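## Task

The shaft slid out too far, and spacers besides the amber one came off. Slide the shaft fully home into the large housing block, with all of the white spacers threaded on it and sitting in the gap between the two blocks. The amber spacer must stay off the shaft.

## Robot and tools

Robot: two seven-joint arms, left_arm and right_arm, each ending in a two-finger parallel gripper. Base poses in the scene frame: left_arm at (+0.017, +0.298, 0) m with quat_wxyz (+1.000, 0, 0, -0.015); right_arm at (-0.029, -0.285, 0) m with quat_wxyz (+1.000, 0, 0, -0.011). Joint ranges (rad), base to hand: waist -6.283..6.283, shoulder -2.059..2.094, upper arm roll -6.283..6.283, elbow -0.192..3.927 (straight at 2.742), forearm roll -6.283..6.283, wrist pitch -1.693..3.142, wrist roll -6.283..6.283.

Frame: the scene frame has its origin at table-top height, halfway between the nominal bases; +x points out over the table, +z up, and left_arm is on the +y side (arm names do not match image left/right). All reported hand poses, velocities and targets use this frame. Gripper geometry: the fingers point along the gripper's own +z and close along its y. end_effector_position is the spot between the pads when shut, roughly 2 cm short of the tips; closing pushes the tips about 10 mm further along +z, mostly while the pads are still more than 40 mm apart. Reported positions can be off by a few cm, more at long reach.

Cameras: cam_high is fixed on a stand behind the arms; cam_left_wrist and cam_right_wrist ride on the hands. All are 896x504. Calibration (K, distortion, T_world_to_cam) is supplied; a wrist image may lag its arm's motion, and the fixed camera may have shifted slightly.

Row layout (shared by execute_actions and move): one list of 14 numbers, each in [-1, 1], covering both arms: left_arm dx, dy, dz, rx, ry, rz, opening, then right_arm in the same order. dx..rz are offsets, not poses: they are measured from that arm's Hand target as it stood when the action or move began, along scene-frame axes; rx, ry, rz form a single rotation vector, turning about the Hand target position. Scale: 1.0 equals 0.6 m or 180 degrees. Repeating an offset in a new call moves further. Opening is absolute: +1 fully open (0.084 m), -1 shut. Six zeros re-request the current Hand target; a 0 opening is a real command (half open), so resend the current opening to leave a gripper alone.

Tools:
- execute_actions(actions, cameras): actions is a list of actions; each action is a table of up to 15 rows, one per 1/30 s step; a short table repeats its last row. Every row counts from the action's start pose. An empty list returns state plus images. cameras: names, ["all"], or [].
- move(target, speed, blend, opening_speed, blocking, cameras): straight-line paths toward one row, or a list of up to 15 rows all counted from the same starting Hand targets. speed in m/s, 0.002 to 1, default 0.25 (turn rate capped at twice that in rad/s), one value or one per target. blend in metres rounds intermediate corners; 0 stops at each. opening_speed is per second on the -1..+1 scale, at least 0.2. blocking=false returns early while the move continues. A move lasts 0.5 to 10 s. Paths do not avoid obstacles or the other arm. Openings in later rows apply only once everything is at rest at that row. The result adds a move: line (done, off_target, moving, held, fault) and limits (paced = pose clipped; held = steps withheld).
- wait(seconds 0..10), stop(), zoom_image(camera, region [x0, y0, x1, y1] in image pixels, at most 504 by 504), clear_fault(arm), finished_scene(scene = current scene number).

Controller behaviour: each step the commanded pose is clipped to within 70 mm and 16 degrees of the measured one. Hand target in the result is the last clipped command; a hand often stops short of it, so send the remaining distance as a new offset. If a hand is pressing on something or has been dragged, command its target back beyond the hand to release the push. Large wrist turns can swing the elbow.

Gripping: grip_measured uses the opening scale. To hold a part keep commanding an opening well below grip_measured; lower squeezes harder (about 24 N per pad max). Fast closes can squeeze too hard.

Result lines: end_effector_position (m), end_effector_quat_wxyz, linear and angular velocity (omitted when Joint velocities read within noise), Joint positions (last entry per arm is finger opening in m), Joint torques (include gravity and fixed offsets, positive toward larger angle), Tool commands, motor temperatures. MOTOR HOT appears at 65 °C; at 80 °C the arm brakes for 30 to 60 s or more. Stretched arms, held loads and pushing into unreachable poses heat motors.

Faults: contact torque reaching a joint's limit (waist 41.3, shoulder 41.5, upper arm roll 26.4, elbow 26.4, forearm roll 26.4, wrist pitch 14.2, wrist roll 14.8 N m; held weight counts), a motor pinned at its torque limit for 1 s, or long overload stops the arm until clear_fault. A clearance check holds commands that bring the arms too close; any arm-to-arm press or one gripper squeezing the other's fingers can fail the task.

Avoid: parts leaving the table or left off it, drops, releasing moving parts, fast impacts, and hard shoves against the blocks. Loose parts may occasionally get nudged. The goal must hold after the robot lets go.

Each tool is called after "Request:" as a command line: name --argument value for each argument, lists and objects as JSON in quotes; but a table of rows of numbers goes row by row, as --pt "numbers of a row", without its own name.

## Session

Request:
execute_actions --actions '[]'

Scene clock: 0.00 s.
left_arm: end_effector_position=(+0.6309, -0.2425, +0.2971) grip_measured=+1.00 end_effector_quat_wxyz=(+0.184, +0.747, -0.492, +0.408) | right_arm: end_effector_position=(+0.7249, -0.5180, +0.1129) grip_measured=+1.00 end_effector_quat_wxyz=(+0.152, +0.770, -0.522, +0.333)
Joint positions: left_arm=[-0.506 0.724 -0.249 1.905 -0.386 0.334 0.828 0.084] | right_arm=[0.039 0.995 -0.368 1.993 -0.486 0.592 1.426 0.084]
Joint velocities: within noise
Joint torques (N m): no reading
Motor temperatures (°C): left_arm=[33 40 46 40 43 40 40] | right_arm=[38 36 38 37 37 36 38]
Hand target: left_arm +0.6309, -0.2425, +0.2971; +0.184, +0.747, -0.492, +0.408 | right_arm +0.7249, -0.5180, +0.1129; +0.152, +0.770, -0.522, +0.333
Tool commands: left_gripper/opening=+1.0 right_gripper/opening=+1.0

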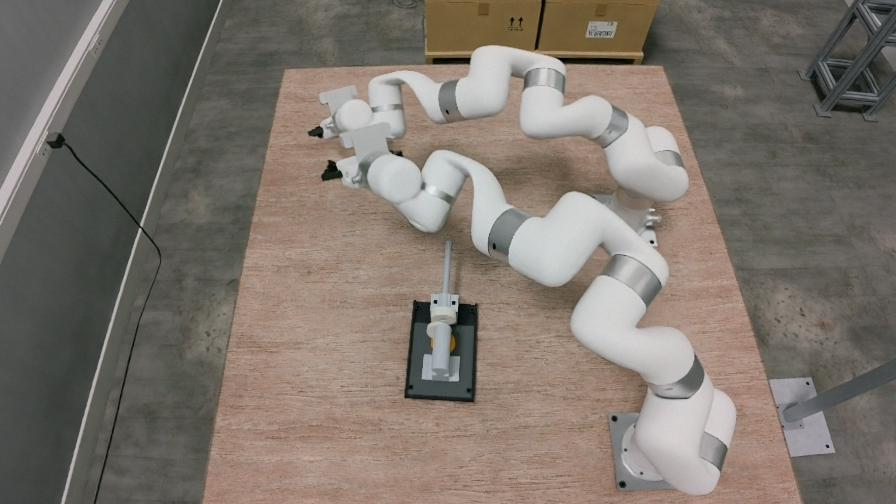

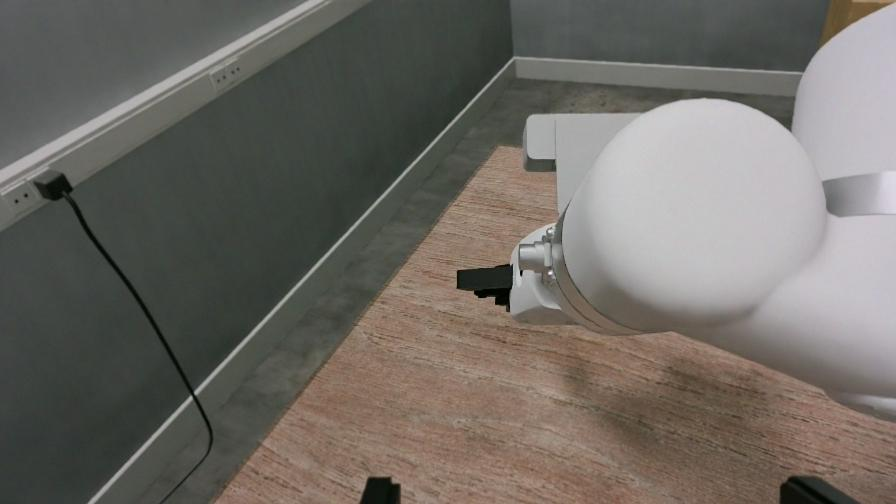

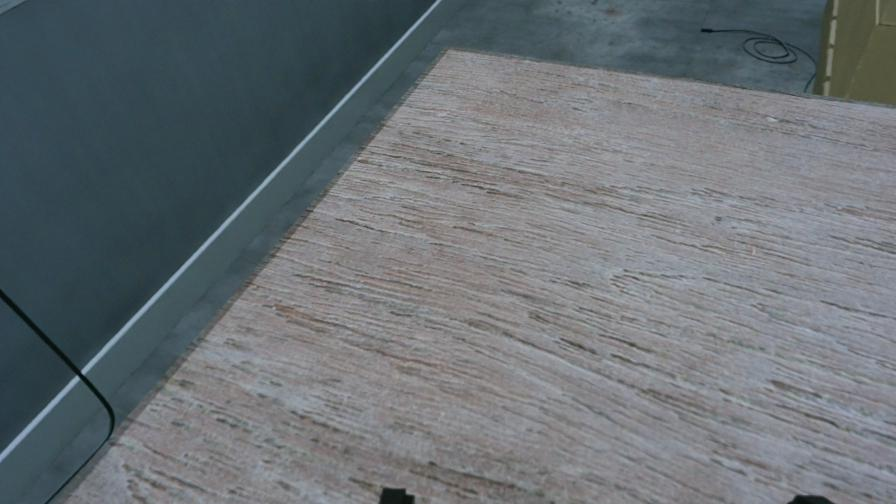

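Request:
zoom_image --camera "cam_high" --region '[380, 230, 500, 410]'

Scaled by 2.800 from the camera's 896x504 image, which has a finer 1280x720 frame.

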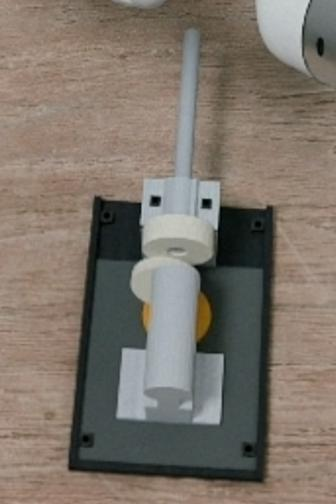

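Request:
move --target '[-0.302,0.487,0.1,0.278,0.105,-0.12,1,0,0,0,0,0,0,1]' --cameras '["all"]'

Scene clock: 28.83 s.
left_arm: end_effector_position=(+0.4497, +0.0497, +0.3570) grip_measured=+1.00 end_effector_quat_wxyz=(+0.000, +0.707, -0.708, +0.000) | right_arm: end_effector_position=(+0.7249, -0.5180, +0.1129) grip_measured=+1.00 end_effector_quat_wxyz=(+0.152, +0.770, -0.522, +0.333)
Joint positions: left_arm=[-0.365 0.083 -0.135 1.585 0.011 1.503 1.043 0.084] | right_arm=[0.039 0.995 -0.368 1.993 -0.486 0.592 1.426 0.084]
Joint torques (N m): left_arm=[1.02 -18.5 -0.02 19.33 0.21 -1.28 0.15] | right_arm=[0.35 -27.28 -4.3 19.48 0.03 -1.54 0.11]
Hand target: left_arm +0.4497, +0.0497, +0.3571; +0.000, +0.707, -0.708, +0.000 | right_arm +0.7249, -0.5180, +0.1129; +0.152, +0.770, -0.522, +0.333
Off the commanded pose: left_arm 0.000 m, 0 deg | right_arm 0.000 m, 0 deg.
move: done
camera_calibration:
cam_left_wrist: T_world_to_cam=[[-0.999646, 0.0262799, -0.00412101, 0.485233], [0.0261971, 0.999476, 0.019, -0.0077806], [0.00461817, 0.0188853, -0.999811, 0.484287], [0, 0, 0, 1]] pos_world=[0.483029, -0.0141213, 0.486342]

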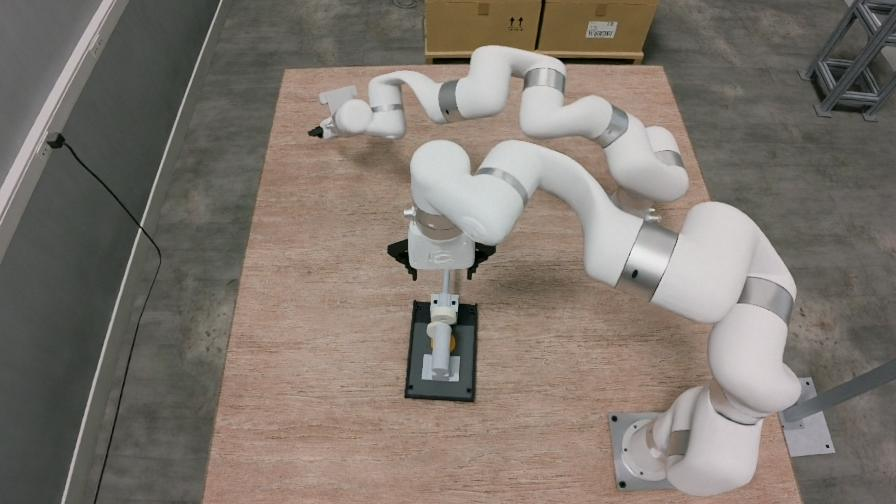

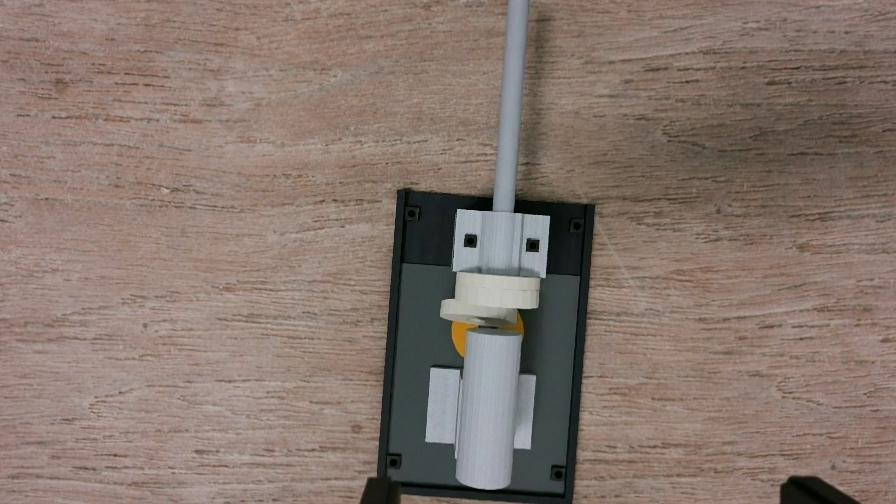

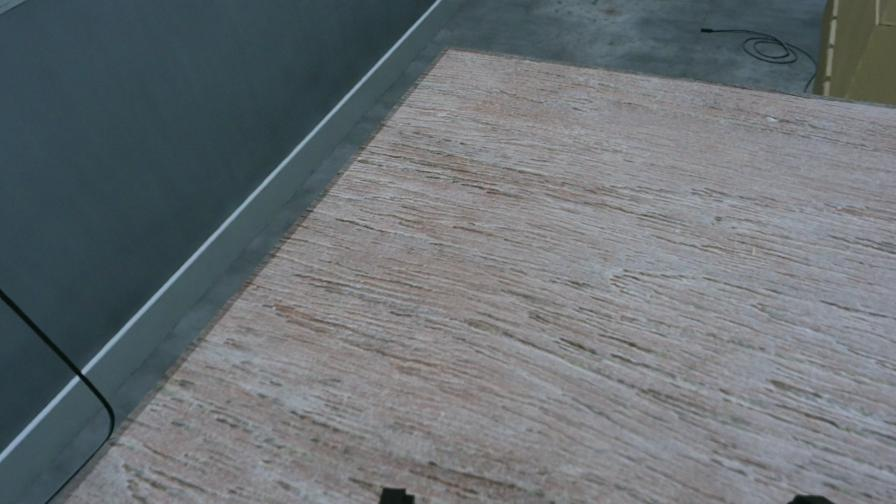

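Request:
zoom_image --camera "cam_left_wrist" --region '[370, 180, 610, 504]'

Request:
zoom_image --camera "cam_left_wrist" --region '[430, 250, 550, 350]'

Scaled by 1.556 from the camera's 896x504 image, which has a finer 1280x720 frame.

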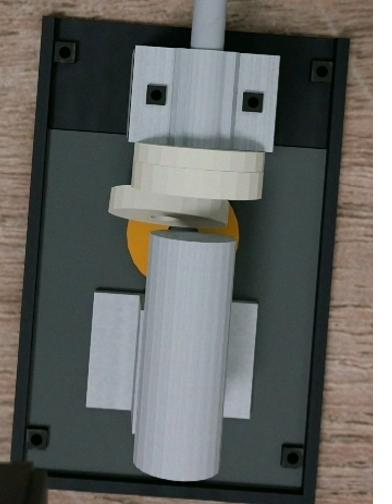

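Scaled by 4.200 from the camera's 896x504 image, which has a finer 1280x720 frame.

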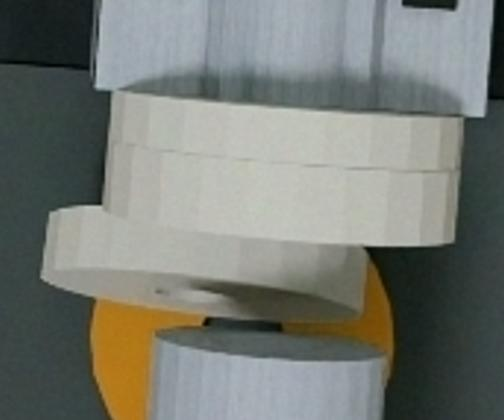

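Request:
move --target '[-0.3,-0.033,-0.412,-0.23,-0.23,0.46,1,0,0,0,0,0,0,1]' --cameras '["cam_left_wrist"]'

Request:
zoom_image --camera "cam_left_wrist" --region '[250, 100, 650, 400]'

Scene clock: 51.43 s.
left_arm: end_effector_position=(+0.2697, +0.0300, +0.1099) grip_measured=+1.00 end_effector_quat_wxyz=(+0.000, +0.895, -0.002, +0.447) | right_arm: end_effector_position=(+0.7249, -0.5180, +0.1129) grip_measured=+1.00 end_effector_quat_wxyz=(+0.152, +0.770, -0.522, +0.333)
Joint positions: left_arm=[0.148 -0.96 -1.625 0.207 -0.283 0.113 -1.272 0.084] | right_arm=[0.039 0.995 -0.368 1.993 -0.486 0.592 1.426 0.084]
Joint torques (N m): left_arm=[-0.49 5.15 9.47 5.28 -1.21 -1.06 -0.11] | right_arm=[0.37 -27.13 -4.24 19.41 -0.04 -1.55 0.13]
Hand target: left_arm +0.2697, +0.0299, +0.1099; +0.000, +0.895, -0.002, +0.447 | right_arm +0.7249, -0.5180, +0.1129; +0.152, +0.770, -0.522, +0.333
Off the commanded pose: left_arm 0.000 m, 0 deg | right_arm 0.000 m, 0 deg.
move: done
camera_calibration:
cam_left_wrist: T_world_to_cam=[[-0.0142265, -0.999601, -0.0244215, 0.0720468], [-0.615619, 0.0280023, -0.787546, 0.312115], [0.787916, 0.00383029, -0.615771, -0.0145823], [0, 0, 0, 1]] pos_world=[0.204659, 0.063334, 0.238585]
Images, in order (width x height): cam_left_wrist 896x504.

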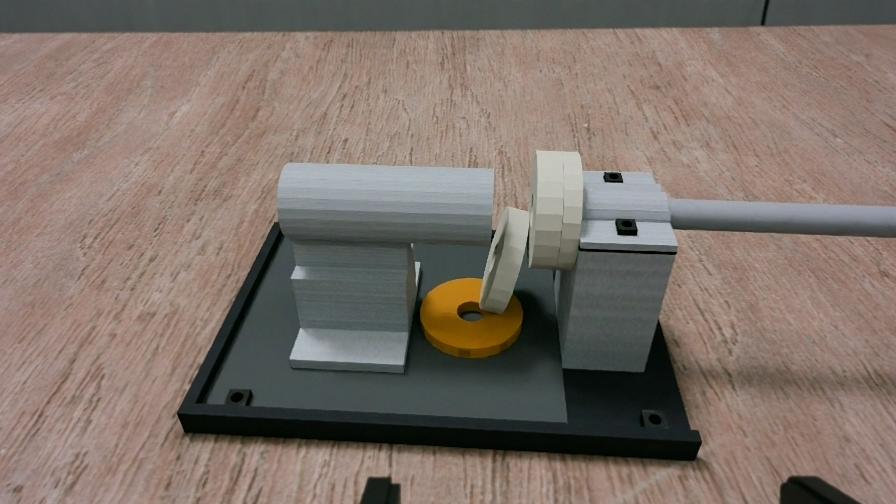

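Scaled by 1.260 from the camera's 896x504 image, which has a finer 1280x720 frame.

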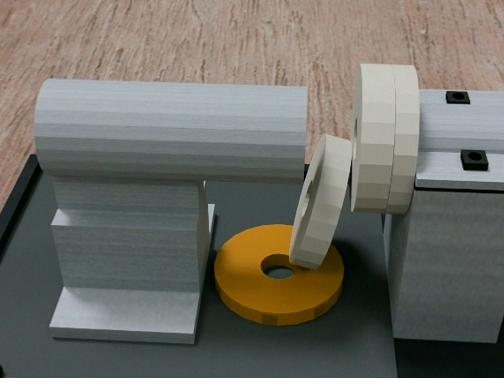

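Request:
move --pt "0.0 0.1 0.25 0.244 0.221 -0.487 1 0 0 0 0 0 0 1" --pt "0.258 0.137 0.085 0.244 0.221 -0.487 1 0 0 0 0 0 0 1" --blend '[0.05,0]' --cameras '["all"]'

Request:
zoom_image --camera "cam_left_wrist" --region '[320, 150, 560, 400]'

Scene clock: 100.00 s.
left_arm: end_effector_position=(+0.4245, +0.1121, +0.1609) grip_measured=+1.00 end_effector_quat_wxyz=(+0.000, +0.672, -0.740, +0.001) | right_arm: end_effector_position=(+0.7249, -0.5180, +0.1129) grip_measured=+1.00 end_effector_quat_wxyz=(+0.152, +0.770, -0.522, +0.333)
Joint positions: left_arm=[-0.548 0.003 0.149 0.917 0 0.913 1.239 0.084] | right_arm=[0.039 0.995 -0.368 1.993 -0.486 0.592 1.426 0.084]
Joint torques (N m): left_arm=[1.12 -14.85 0.32 18.84 -0.36 -1.27 0.2] | right_arm=[0.55 -27.15 -4.35 19.37 0.03 -1.54 0.05]
Hand target: left_arm +0.4245, +0.1121, +0.1609; +0.000, -0.672, +0.740, -0.001 | right_arm +0.7249, -0.5180, +0.1129; +0.152, +0.770, -0.522, +0.333
Off the commanded pose: left_arm 0.000 m, 0 deg | right_arm 0.000 m, 0 deg.
move: done
camera_calibration:
cam_left_wrist: T_world_to_cam=[[-0.992682, 0.120584, -0.00649187, 0.444497], [0.120445, 0.992543, 0.0187664, -0.105009], [0.0087064, 0.0178471, -0.999803, 0.285545], [0, 0, 0, 1]] pos_world=[0.451405, 0.0455301, 0.290345]

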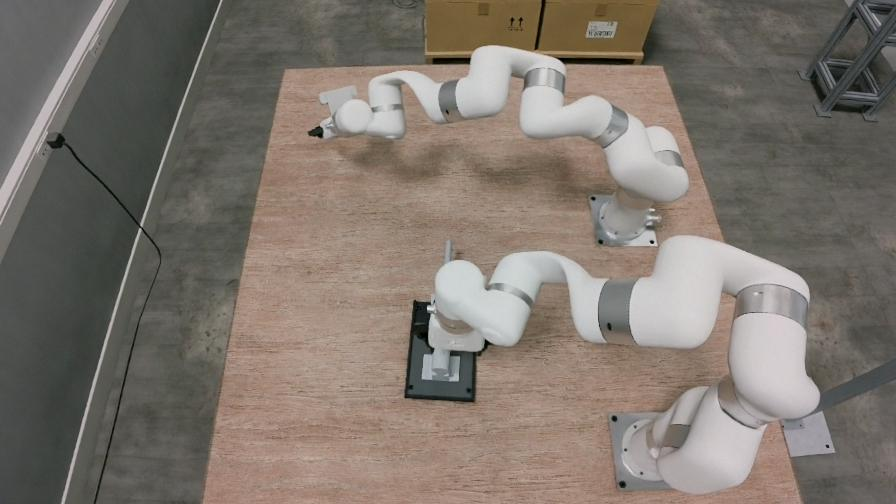

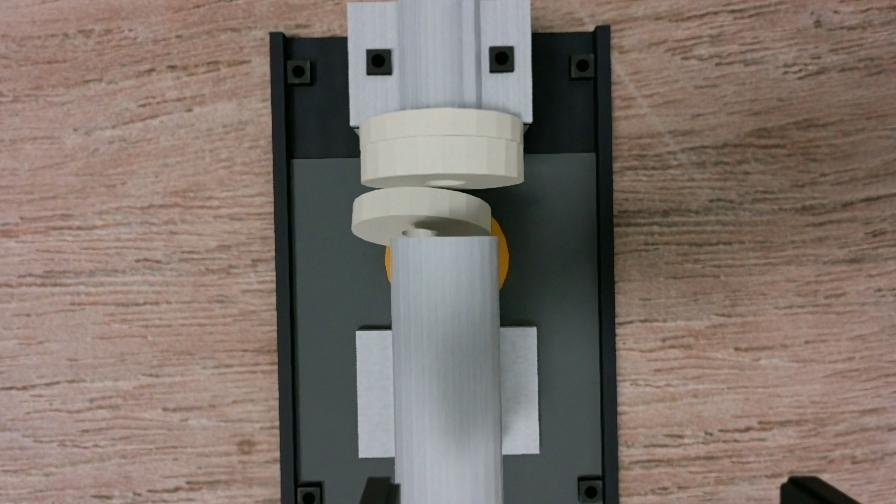

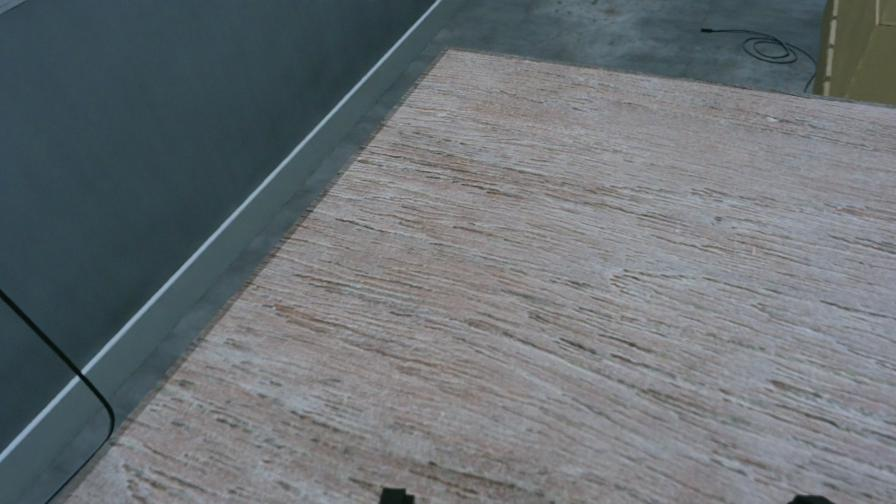

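Scaled by 2.016 from the camera's 896x504 image, which has a finer 1280x720 frame.

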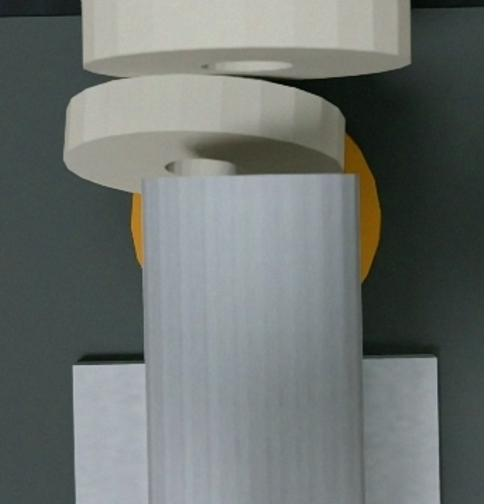

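Request:
move --pt "0 0 0 0 0 0 1 -0.4 0.2 0.333 -0.029 -0.034 0.3 1" --pt "0 0 0 0 0 0 1 -0.7 0.6 0.25 -0.0576 -0.0678 0.595 1" --pt "0 0 0 0 0 0 1 -0.655 0.653 0.013 -0.0576 -0.0678 0.595 1" --blend '[0.08,0.05,0]' --cameras '["all"]'

Scene clock: 142.00 s.
left_arm: end_effector_position=(+0.4245, +0.1121, +0.1609) grip_measured=+1.00 end_effector_quat_wxyz=(+0.000, +0.672, -0.740, +0.001) | right_arm: end_effector_position=(+0.3319, -0.1262, +0.1208) grip_measured=+1.00 end_effector_quat_wxyz=(-0.166, +0.827, +0.324, +0.428)
Joint positions: left_arm=[-0.548 0.003 0.149 0.917 0 0.913 1.238 0.084] | right_arm=[1.919 -0.386 -1.917 0.106 -0.51 -0.756 -0.411 0.084]
Joint torques (N m): left_arm=[1.09 -15.1 0.33 18.8 -0.43 -1.2 -0.08] | right_arm=[1.44 3.84 3.09 6.3 -0.65 -2.54 -0.04]
Hand target: left_arm +0.4245, +0.1121, +0.1609; +0.000, -0.672, +0.740, -0.001 | right_arm +0.3319, -0.1262, +0.1207; -0.166, +0.827, +0.324, +0.428
Off the commanded pose: left_arm 0.000 m, 0 deg | right_arm 0.000 m, 0 deg.
move: done
camera_calibration:
cam_left_wrist: T_world_to_cam=[[-0.992695, 0.120485, -0.00638174, 0.444474], [0.120347, 0.992553, 0.0188539, -0.104989], [0.00860583, 0.0179481, -0.999802, 0.285486], [0, 0, 0, 1]] pos_world=[0.451405, 0.0455304, 0.290245]
cam_right_wrist: T_world_to_cam=[[0.679536, -0.733333, 0.0212895, -0.28823], [-0.417112, -0.410059, -0.811091, 0.25088], [0.60353, 0.542285, -0.584532, 0.0722364], [0, 0, 0, 1]] pos_world=[0.256911, -0.147666, 0.251848]

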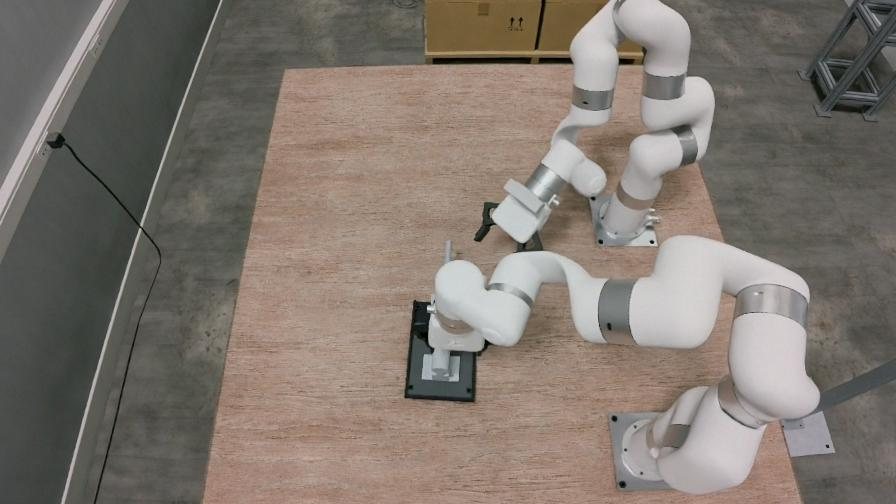

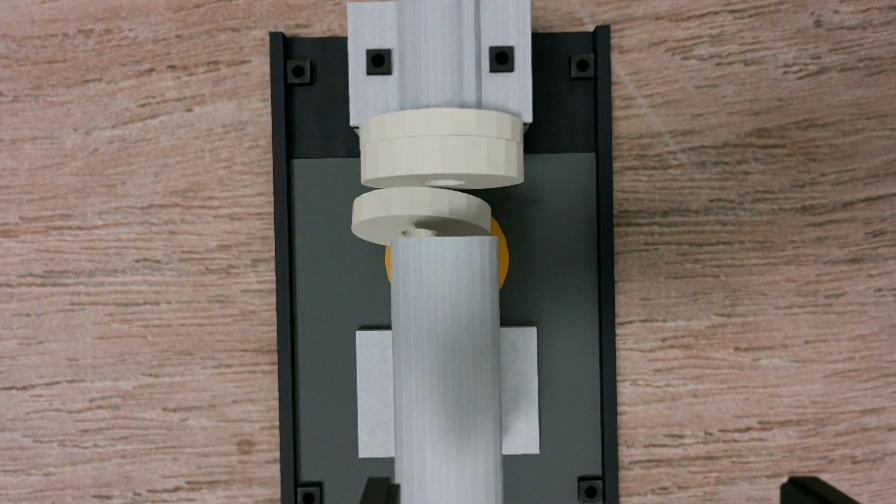

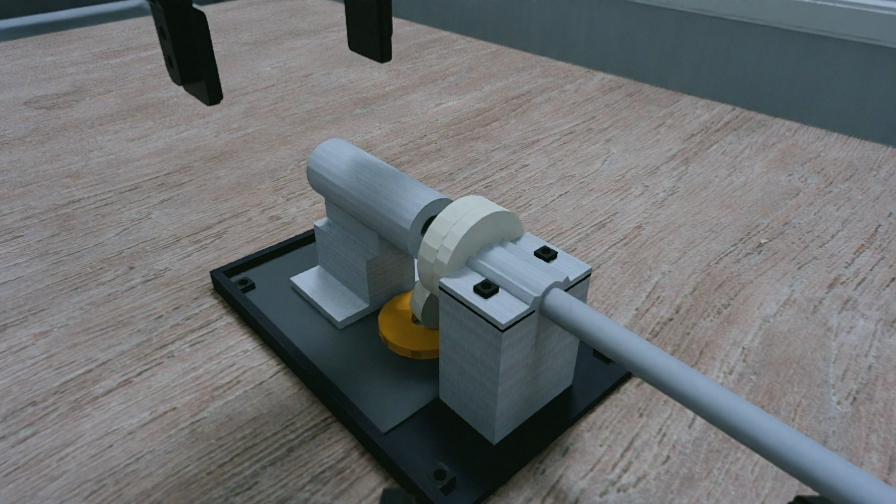

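Request:
zoom_image --camera "cam_right_wrist" --region '[140, 0, 400, 120]'

Request:
zoom_image --camera "cam_right_wrist" --region '[360, 160, 620, 380]'

Scaled by 1.938 from the camera's 896x504 image, which has a finer 1280x720 frame.

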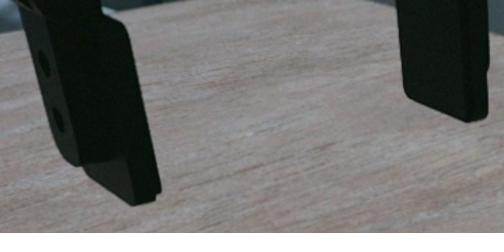

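Scaled by 1.938 from the camera's 896x504 image, which has a finer 1280x720 frame.

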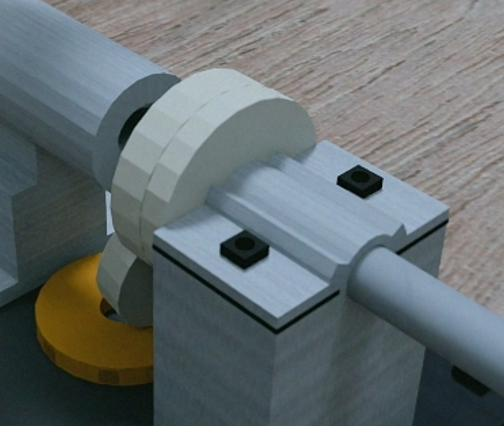

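Request:
move --target '[0.062,-0.114,-0.052,0,0,0,1,-0.097,0.162,-0.021,0,0,-0.166,1]' --cameras '["all"]' --speed 0.15

Request:
zoom_image --camera "cam_right_wrist" --region '[240, 80, 600, 400]'

Scene clock: 167.67 s.
left_arm: end_effector_position=(+0.4617, +0.0437, +0.1297) grip_measured=+1.00 end_effector_quat_wxyz=(+0.000, +0.672, -0.740, +0.001) | right_arm: end_effector_position=(+0.2737, -0.0290, +0.1082) grip_measured=+1.00 end_effector_quat_wxyz=(-0.050, +0.883, +0.099, +0.456)
Joint positions: left_arm=[-0.591 0.248 0.106 1.13 -0.033 0.883 1.171 0.084] | right_arm=[3.336 -0.639 -2.079 0.353 1.044 -1.411 -0.336 0.084]
Joint torques (N m): left_arm=[-0.53 -19.51 0.23 18.71 -0.44 -1.18 -0.13] | right_arm=[1.37 9.39 4.76 5.93 -0.56 -2.59 0.29]
Hand target: left_arm +0.4617, +0.0437, +0.1297; +0.000, -0.672, +0.740, -0.001 | right_arm +0.2737, -0.0290, +0.1081; -0.050, +0.883, +0.099, +0.456
Off the commanded pose: left_arm 0.000 m, 0 deg | right_arm 0.000 m, 0 deg.
move: done
camera_calibration:
cam_left_wrist: T_world_to_cam=[[-0.992695, 0.120485, -0.00638174, 0.489444], [0.120347, 0.992553, 0.0188539, -0.0409867], [0.00860583, 0.0179481, -0.999802, 0.255199], [0, 0, 0, 1]] pos_world=[0.488605, -0.0228696, 0.259045]
cam_right_wrist: T_world_to_cam=[[0.223888, -0.974384, 0.0212323, -0.0594798], [-0.565876, -0.147699, -0.811153, 0.304607], [0.793511, 0.169593, -0.584448, -0.0155681], [0, 0, 0, 1]] pos_world=[0.19804, -0.0103257, 0.239247]

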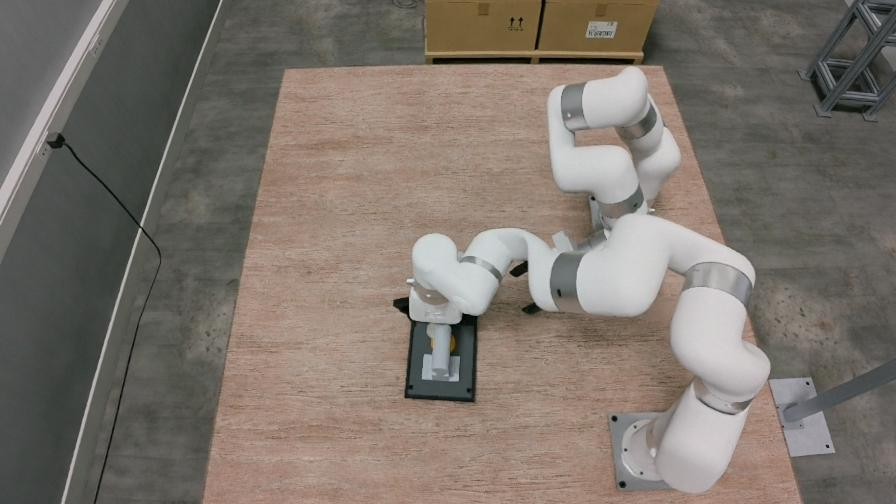

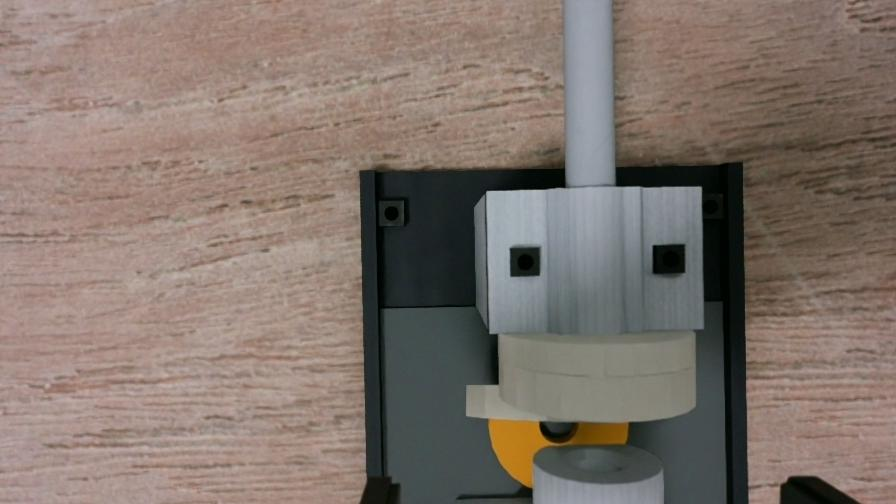

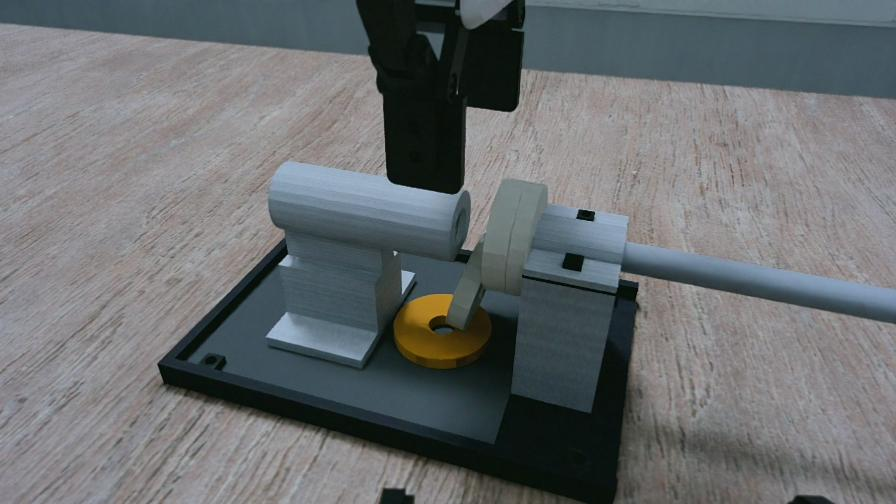

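Scaled by 1.400 from the camera's 896x504 image, which has a finer 1280x720 frame.

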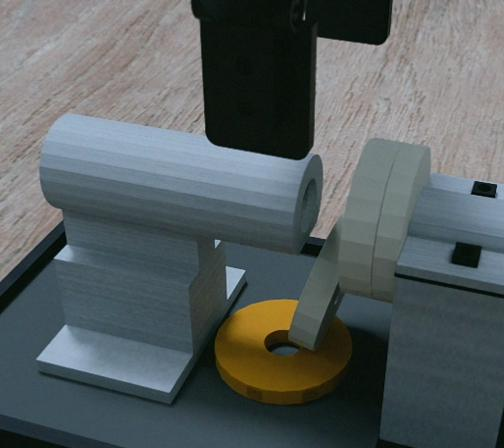

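Request:
move --pt "0 0.0055 -0.05 0 0 0 1 0 0 0 0 0 0 1" --pt "0 0.0055 -0.08 0 0 0 1 0 0 0 0 0 0 1" --cameras '["all"]' --speed 0.1

Request:
zoom_image --camera "cam_right_wrist" --region '[240, 80, 600, 400]'

Scene clock: 195.93 s.
left_arm: end_effector_position=(+0.4617, +0.0470, +0.0817) grip_measured=+1.00 end_effector_quat_wxyz=(+0.000, +0.672, -0.740, +0.001) | right_arm: end_effector_position=(+0.2737, -0.0290, +0.1081) grip_measured=+1.00 end_effector_quat_wxyz=(-0.050, +0.883, +0.099, +0.456)
Joint positions: left_arm=[-0.584 0.325 0.103 1.082 -0.047 0.759 1.186 0.084] | right_arm=[3.336 -0.639 -2.079 0.353 1.044 -1.41 -0.336 0.084]
Joint torques (N m): left_arm=[1.25 -19.94 0.29 17.55 -0.42 -1.36 0.17] | right_arm=[1.12 9.38 4.77 5.88 -0.78 -2.5 0.33]
Hand target: left_arm +0.4617, +0.0470, +0.0817; +0.000, -0.672, +0.740, -0.001 | right_arm +0.2737, -0.0290, +0.1081; -0.050, +0.883, +0.099, +0.456
Off the commanded pose: left_arm 0.000 m, 0 deg | right_arm 0.000 m, 0 deg.
move: done
camera_calibration:
cam_left_wrist: T_world_to_cam=[[-0.992695, 0.120484, -0.00639379, 0.488743], [0.120347, 0.992555, 0.0187547, -0.0433361], [0.00860583, 0.0178482, -0.999804, 0.207148], [0, 0, 0, 1]] pos_world=[0.488605, -0.0195697, 0.211045]
cam_right_wrist: T_world_to_cam=[[0.223896, -0.974382, 0.0212008, -0.0594739], [-0.565989, -0.147702, -0.811073, 0.304611], [0.793427, 0.169597, -0.58456, -0.0155245], [0, 0, 0, 1]] pos_world=[0.19804, -0.0103257, 0.239248]

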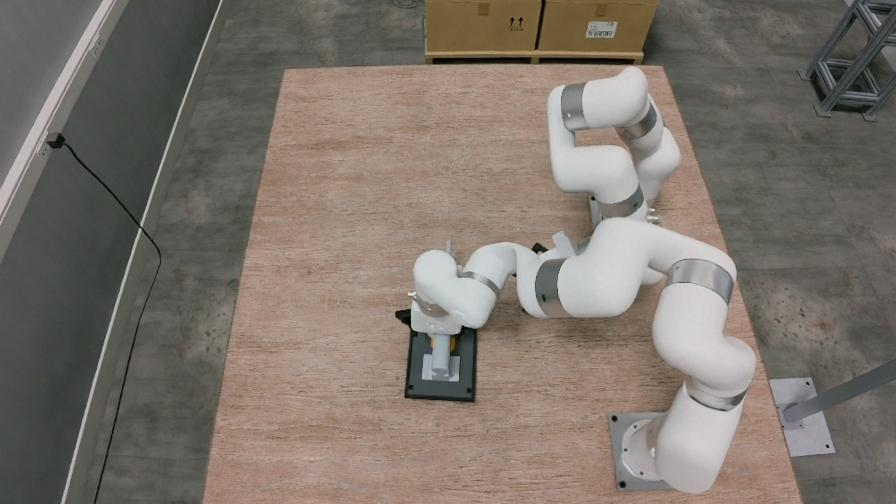

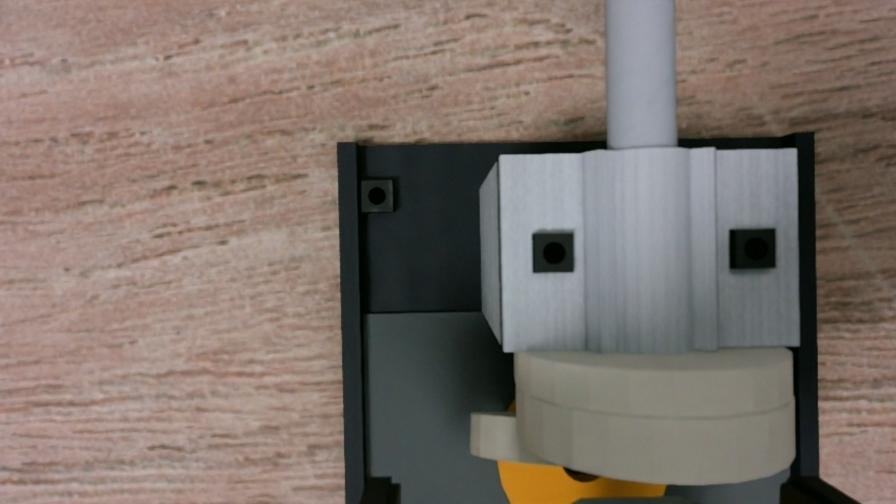

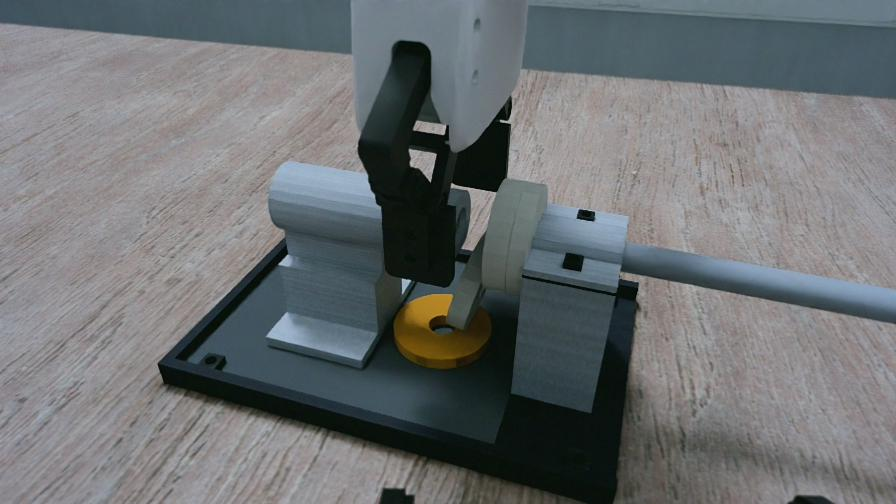

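Scaled by 1.400 from the camera's 896x504 image, which has a finer 1280x720 frame.

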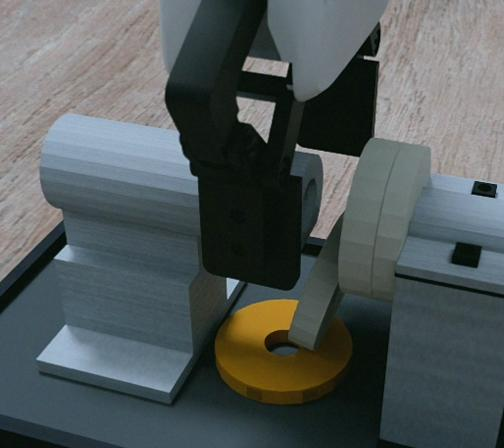

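Request:
move --target '[0,0,-0.0561,0,0,0,1,0,0,0,0,0,0,1]' --speed 0.06

Request:
move --target '[0,0,0,0,0,0,0.2,0,0,0,0,0,0,1]' --opening_speed 0.4 --cameras '["cam_left_wrist","cam_right_wrist"]'

Request:
zoom_image --camera "cam_right_wrist" --region '[240, 80, 600, 400]'

Scene clock: 205.47 s.
left_arm: end_effector_position=(+0.4617, +0.0470, +0.0480) grip_measured=+1.00 end_effector_quat_wxyz=(+0.000, +0.672, -0.740, +0.001) | right_arm: end_effector_position=(+0.2737, -0.0290, +0.1081) grip_measured=+1.00 end_effector_quat_wxyz=(-0.050, +0.883, +0.099, +0.456)
Joint positions: left_arm=[-0.58 0.392 0.098 1.066 -0.059 0.676 1.194 0.084] | right_arm=[3.336 -0.639 -2.079 0.353 1.044 -1.41 -0.336 0.084]
Joint torques (N m): left_arm=[1.15 -20.81 0.33 16.8 -0.38 -1.47 0.14] | right_arm=[1.17 10.02 4.9 5.67 -0.66 -2.55 0.33]
Hand target: left_arm +0.4617, +0.0470, +0.0480; +0.000, -0.672, +0.740, -0.001 | right_arm +0.2737, -0.0290, +0.1081; -0.050, +0.883, +0.099, +0.456
Off the commanded pose: left_arm 0.000 m, 0 deg | right_arm 0.000 m, 0 deg.
move: done

Scene clock: 207.67 s.
left_arm: end_effector_position=(+0.4616, +0.0471, +0.0480) grip_measured=+0.23 end_effector_quat_wxyz=(+0.000, +0.672, -0.740, +0.000) | right_arm: end_effector_position=(+0.2737, -0.0290, +0.1081) grip_measured=+1.00 end_effector_quat_wxyz=(-0.050, +0.883, +0.099, +0.456)
Joint positions: left_arm=[-0.58 0.392 0.098 1.066 -0.059 0.676 1.194 0.054] | right_arm=[3.336 -0.639 -2.079 0.353 1.044 -1.41 -0.336 0.084]
Joint torques (N m): left_arm=[1.51 -17.81 2.04 19.88 0.09 -3.46 0.14] | right_arm=[1.35 9.96 4.79 5.48 -0.62 -2.44 0.33]
Hand target: left_arm +0.4617, +0.0470, +0.0480; +0.000, -0.672, +0.740, -0.001 | right_arm +0.2737, -0.0290, +0.1081; -0.050, +0.883, +0.099, +0.456
Off the commanded pose: left_arm 0.000 m, 0 deg | right_arm 0.000 m, 0 deg.
move: done
camera_calibration:
cam_left_wrist: T_world_to_cam=[[-0.992685, 0.12058, -0.00608277, 0.48837], [0.120447, 0.992541, 0.0188175, -0.0427525], [0.00830641, 0.0179472, -0.999804, 0.173603], [0, 0, 0, 1]] pos_world=[0.488505, -0.0195698, 0.177345]
cam_right_wrist: T_world_to_cam=[[0.223896, -0.974382, 0.0212008, -0.0594739], [-0.565989, -0.147702, -0.811073, 0.304611], [0.793427, 0.169597, -0.58456, -0.0155245], [0, 0, 0, 1]] pos_world=[0.19804, -0.0103257, 0.239248]
Images, in order (width x height): cam_left_wrist 896x504, cam_right_wrist 896x504.

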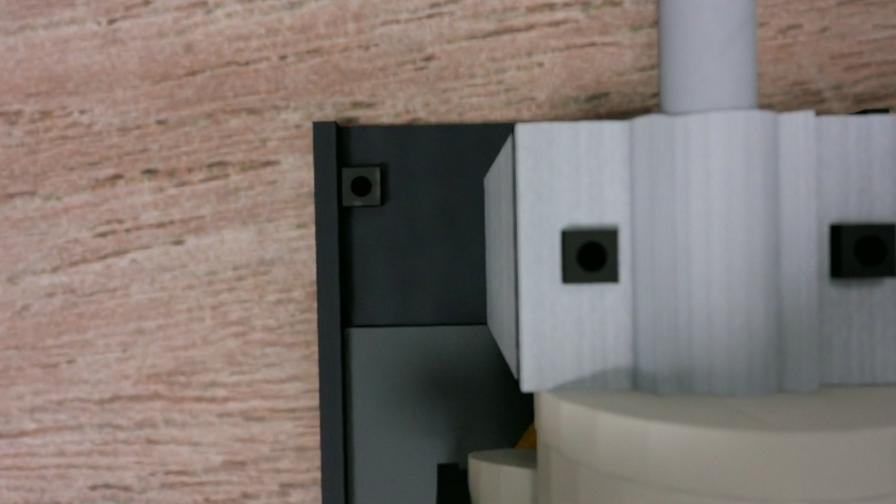

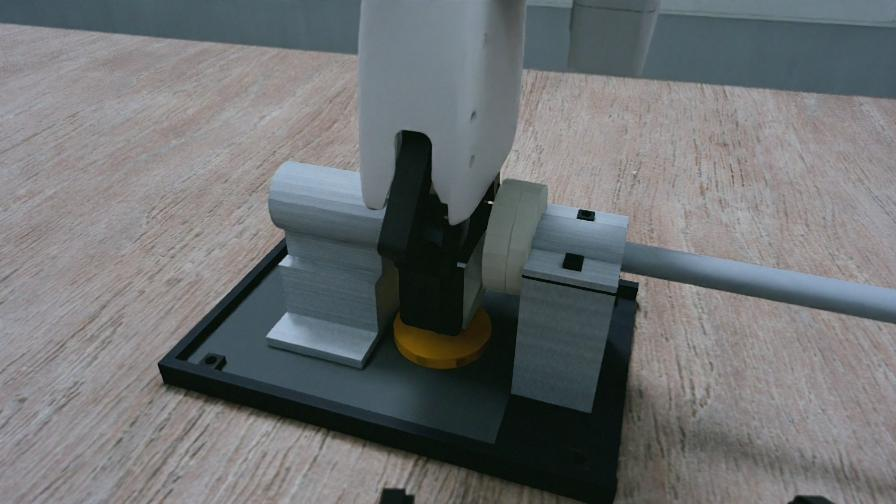

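Scaled by 1.400 from the camera's 896x504 image, which has a finer 1280x720 frame.

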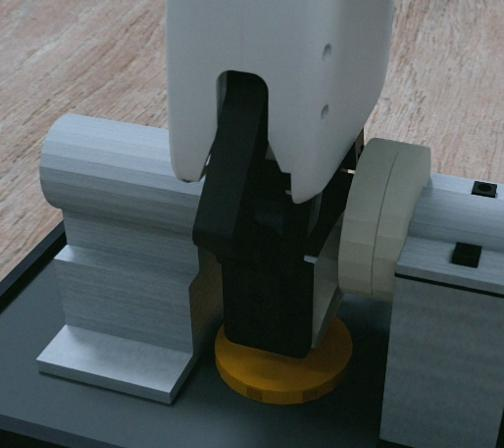

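Request:
move --pt "0 0.005 0.002 0 0 0 0.05 0 0 0 0 0 0 1" --pt "0 0.005 0.045 0 0 0 0.05 0 0 0 0 0 0 1" --pt "-0.014 0.005 0.0535 0 0 0 0.05 0 0 0 0 0 0 1" --speed 0.05 --cameras '["all"]'

Request:
zoom_image --camera "cam_right_wrist" --region '[300, 120, 600, 360]'

Request:
zoom_image --camera "cam_high" --region '[380, 280, 500, 410]'

Scene clock: 217.13 s.
left_arm: end_effector_position=(+0.4533, +0.0501, +0.0801) grip_measured=+0.22 end_effector_quat_wxyz=(+0.000, +0.672, -0.740, +0.001) | right_arm: end_effector_position=(+0.2737, -0.0290, +0.1081) grip_measured=+1.00 end_effector_quat_wxyz=(-0.050, +0.883, +0.099, +0.456)
Joint positions: left_arm=[-0.587 0.303 0.103 1.045 -0.045 0.743 1.181 0.053] | right_arm=[3.336 -0.639 -2.079 0.353 1.044 -1.41 -0.336 0.084]
Joint torques (N m): left_arm=[2.27 -19.99 3.15 14.86 0.79 -0.66 -0.09] | right_arm=[1.22 10 4.73 5.64 -0.67 -2.47 0.31]
Hand target: left_arm +0.4533, +0.0500, +0.0801; +0.000, -0.672, +0.740, -0.001 | right_arm +0.2737, -0.0290, +0.1081; -0.050, +0.883, +0.099, +0.456
Off the commanded pose: left_arm 0.000 m, 0 deg | right_arm 0.000 m, 0 deg.
move: done
camera_calibration:
cam_left_wrist: T_world_to_cam=[[-0.992694, 0.120486, -0.00649305, 0.480054], [0.120346, 0.992555, 0.0187667, -0.0452769], [0.00870582, 0.0178482, -0.999803, 0.205619], [0, 0, 0, 1]] pos_world=[0.480205, -0.0165697, 0.209545]
cam_right_wrist: T_world_to_cam=[[0.223896, -0.974382, 0.0212008, -0.0594515], [-0.565989, -0.147702, -0.811073, 0.304554], [0.793427, 0.169597, -0.58456, -0.0154452], [0, 0, 0, 1]] pos_world=[0.19794, -0.0103257, 0.239248]

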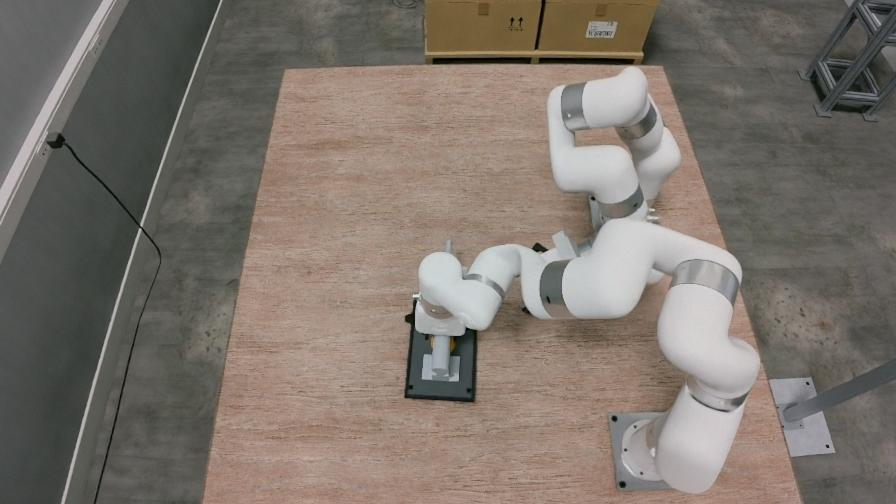

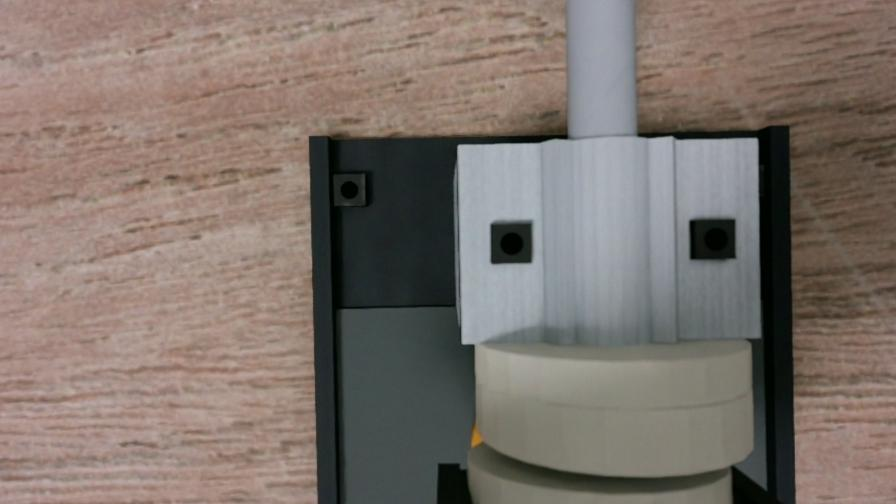

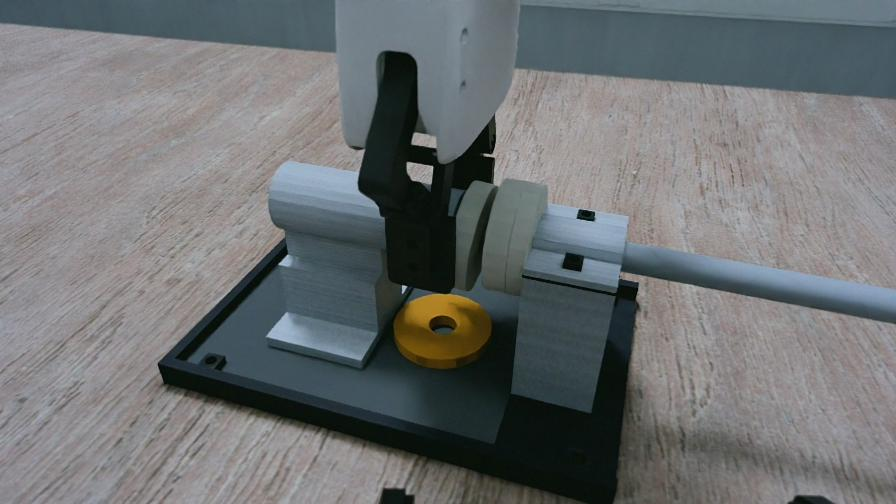

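Scaled by 1.680 from the camera's 896x504 image, which has a finer 1280x720 frame.

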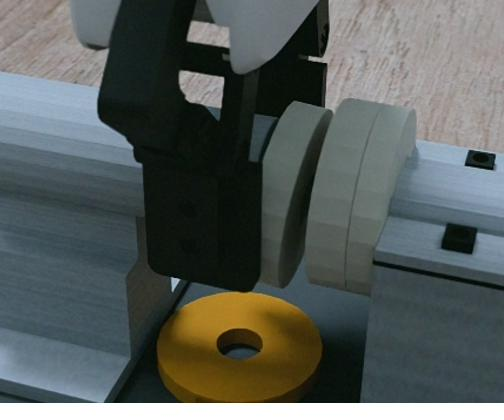

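Scaled by 3.877 from the camera's 896x504 image, which has a finer 1280x720 frame.

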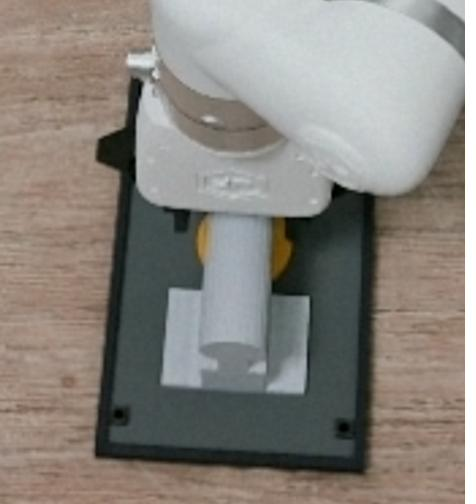

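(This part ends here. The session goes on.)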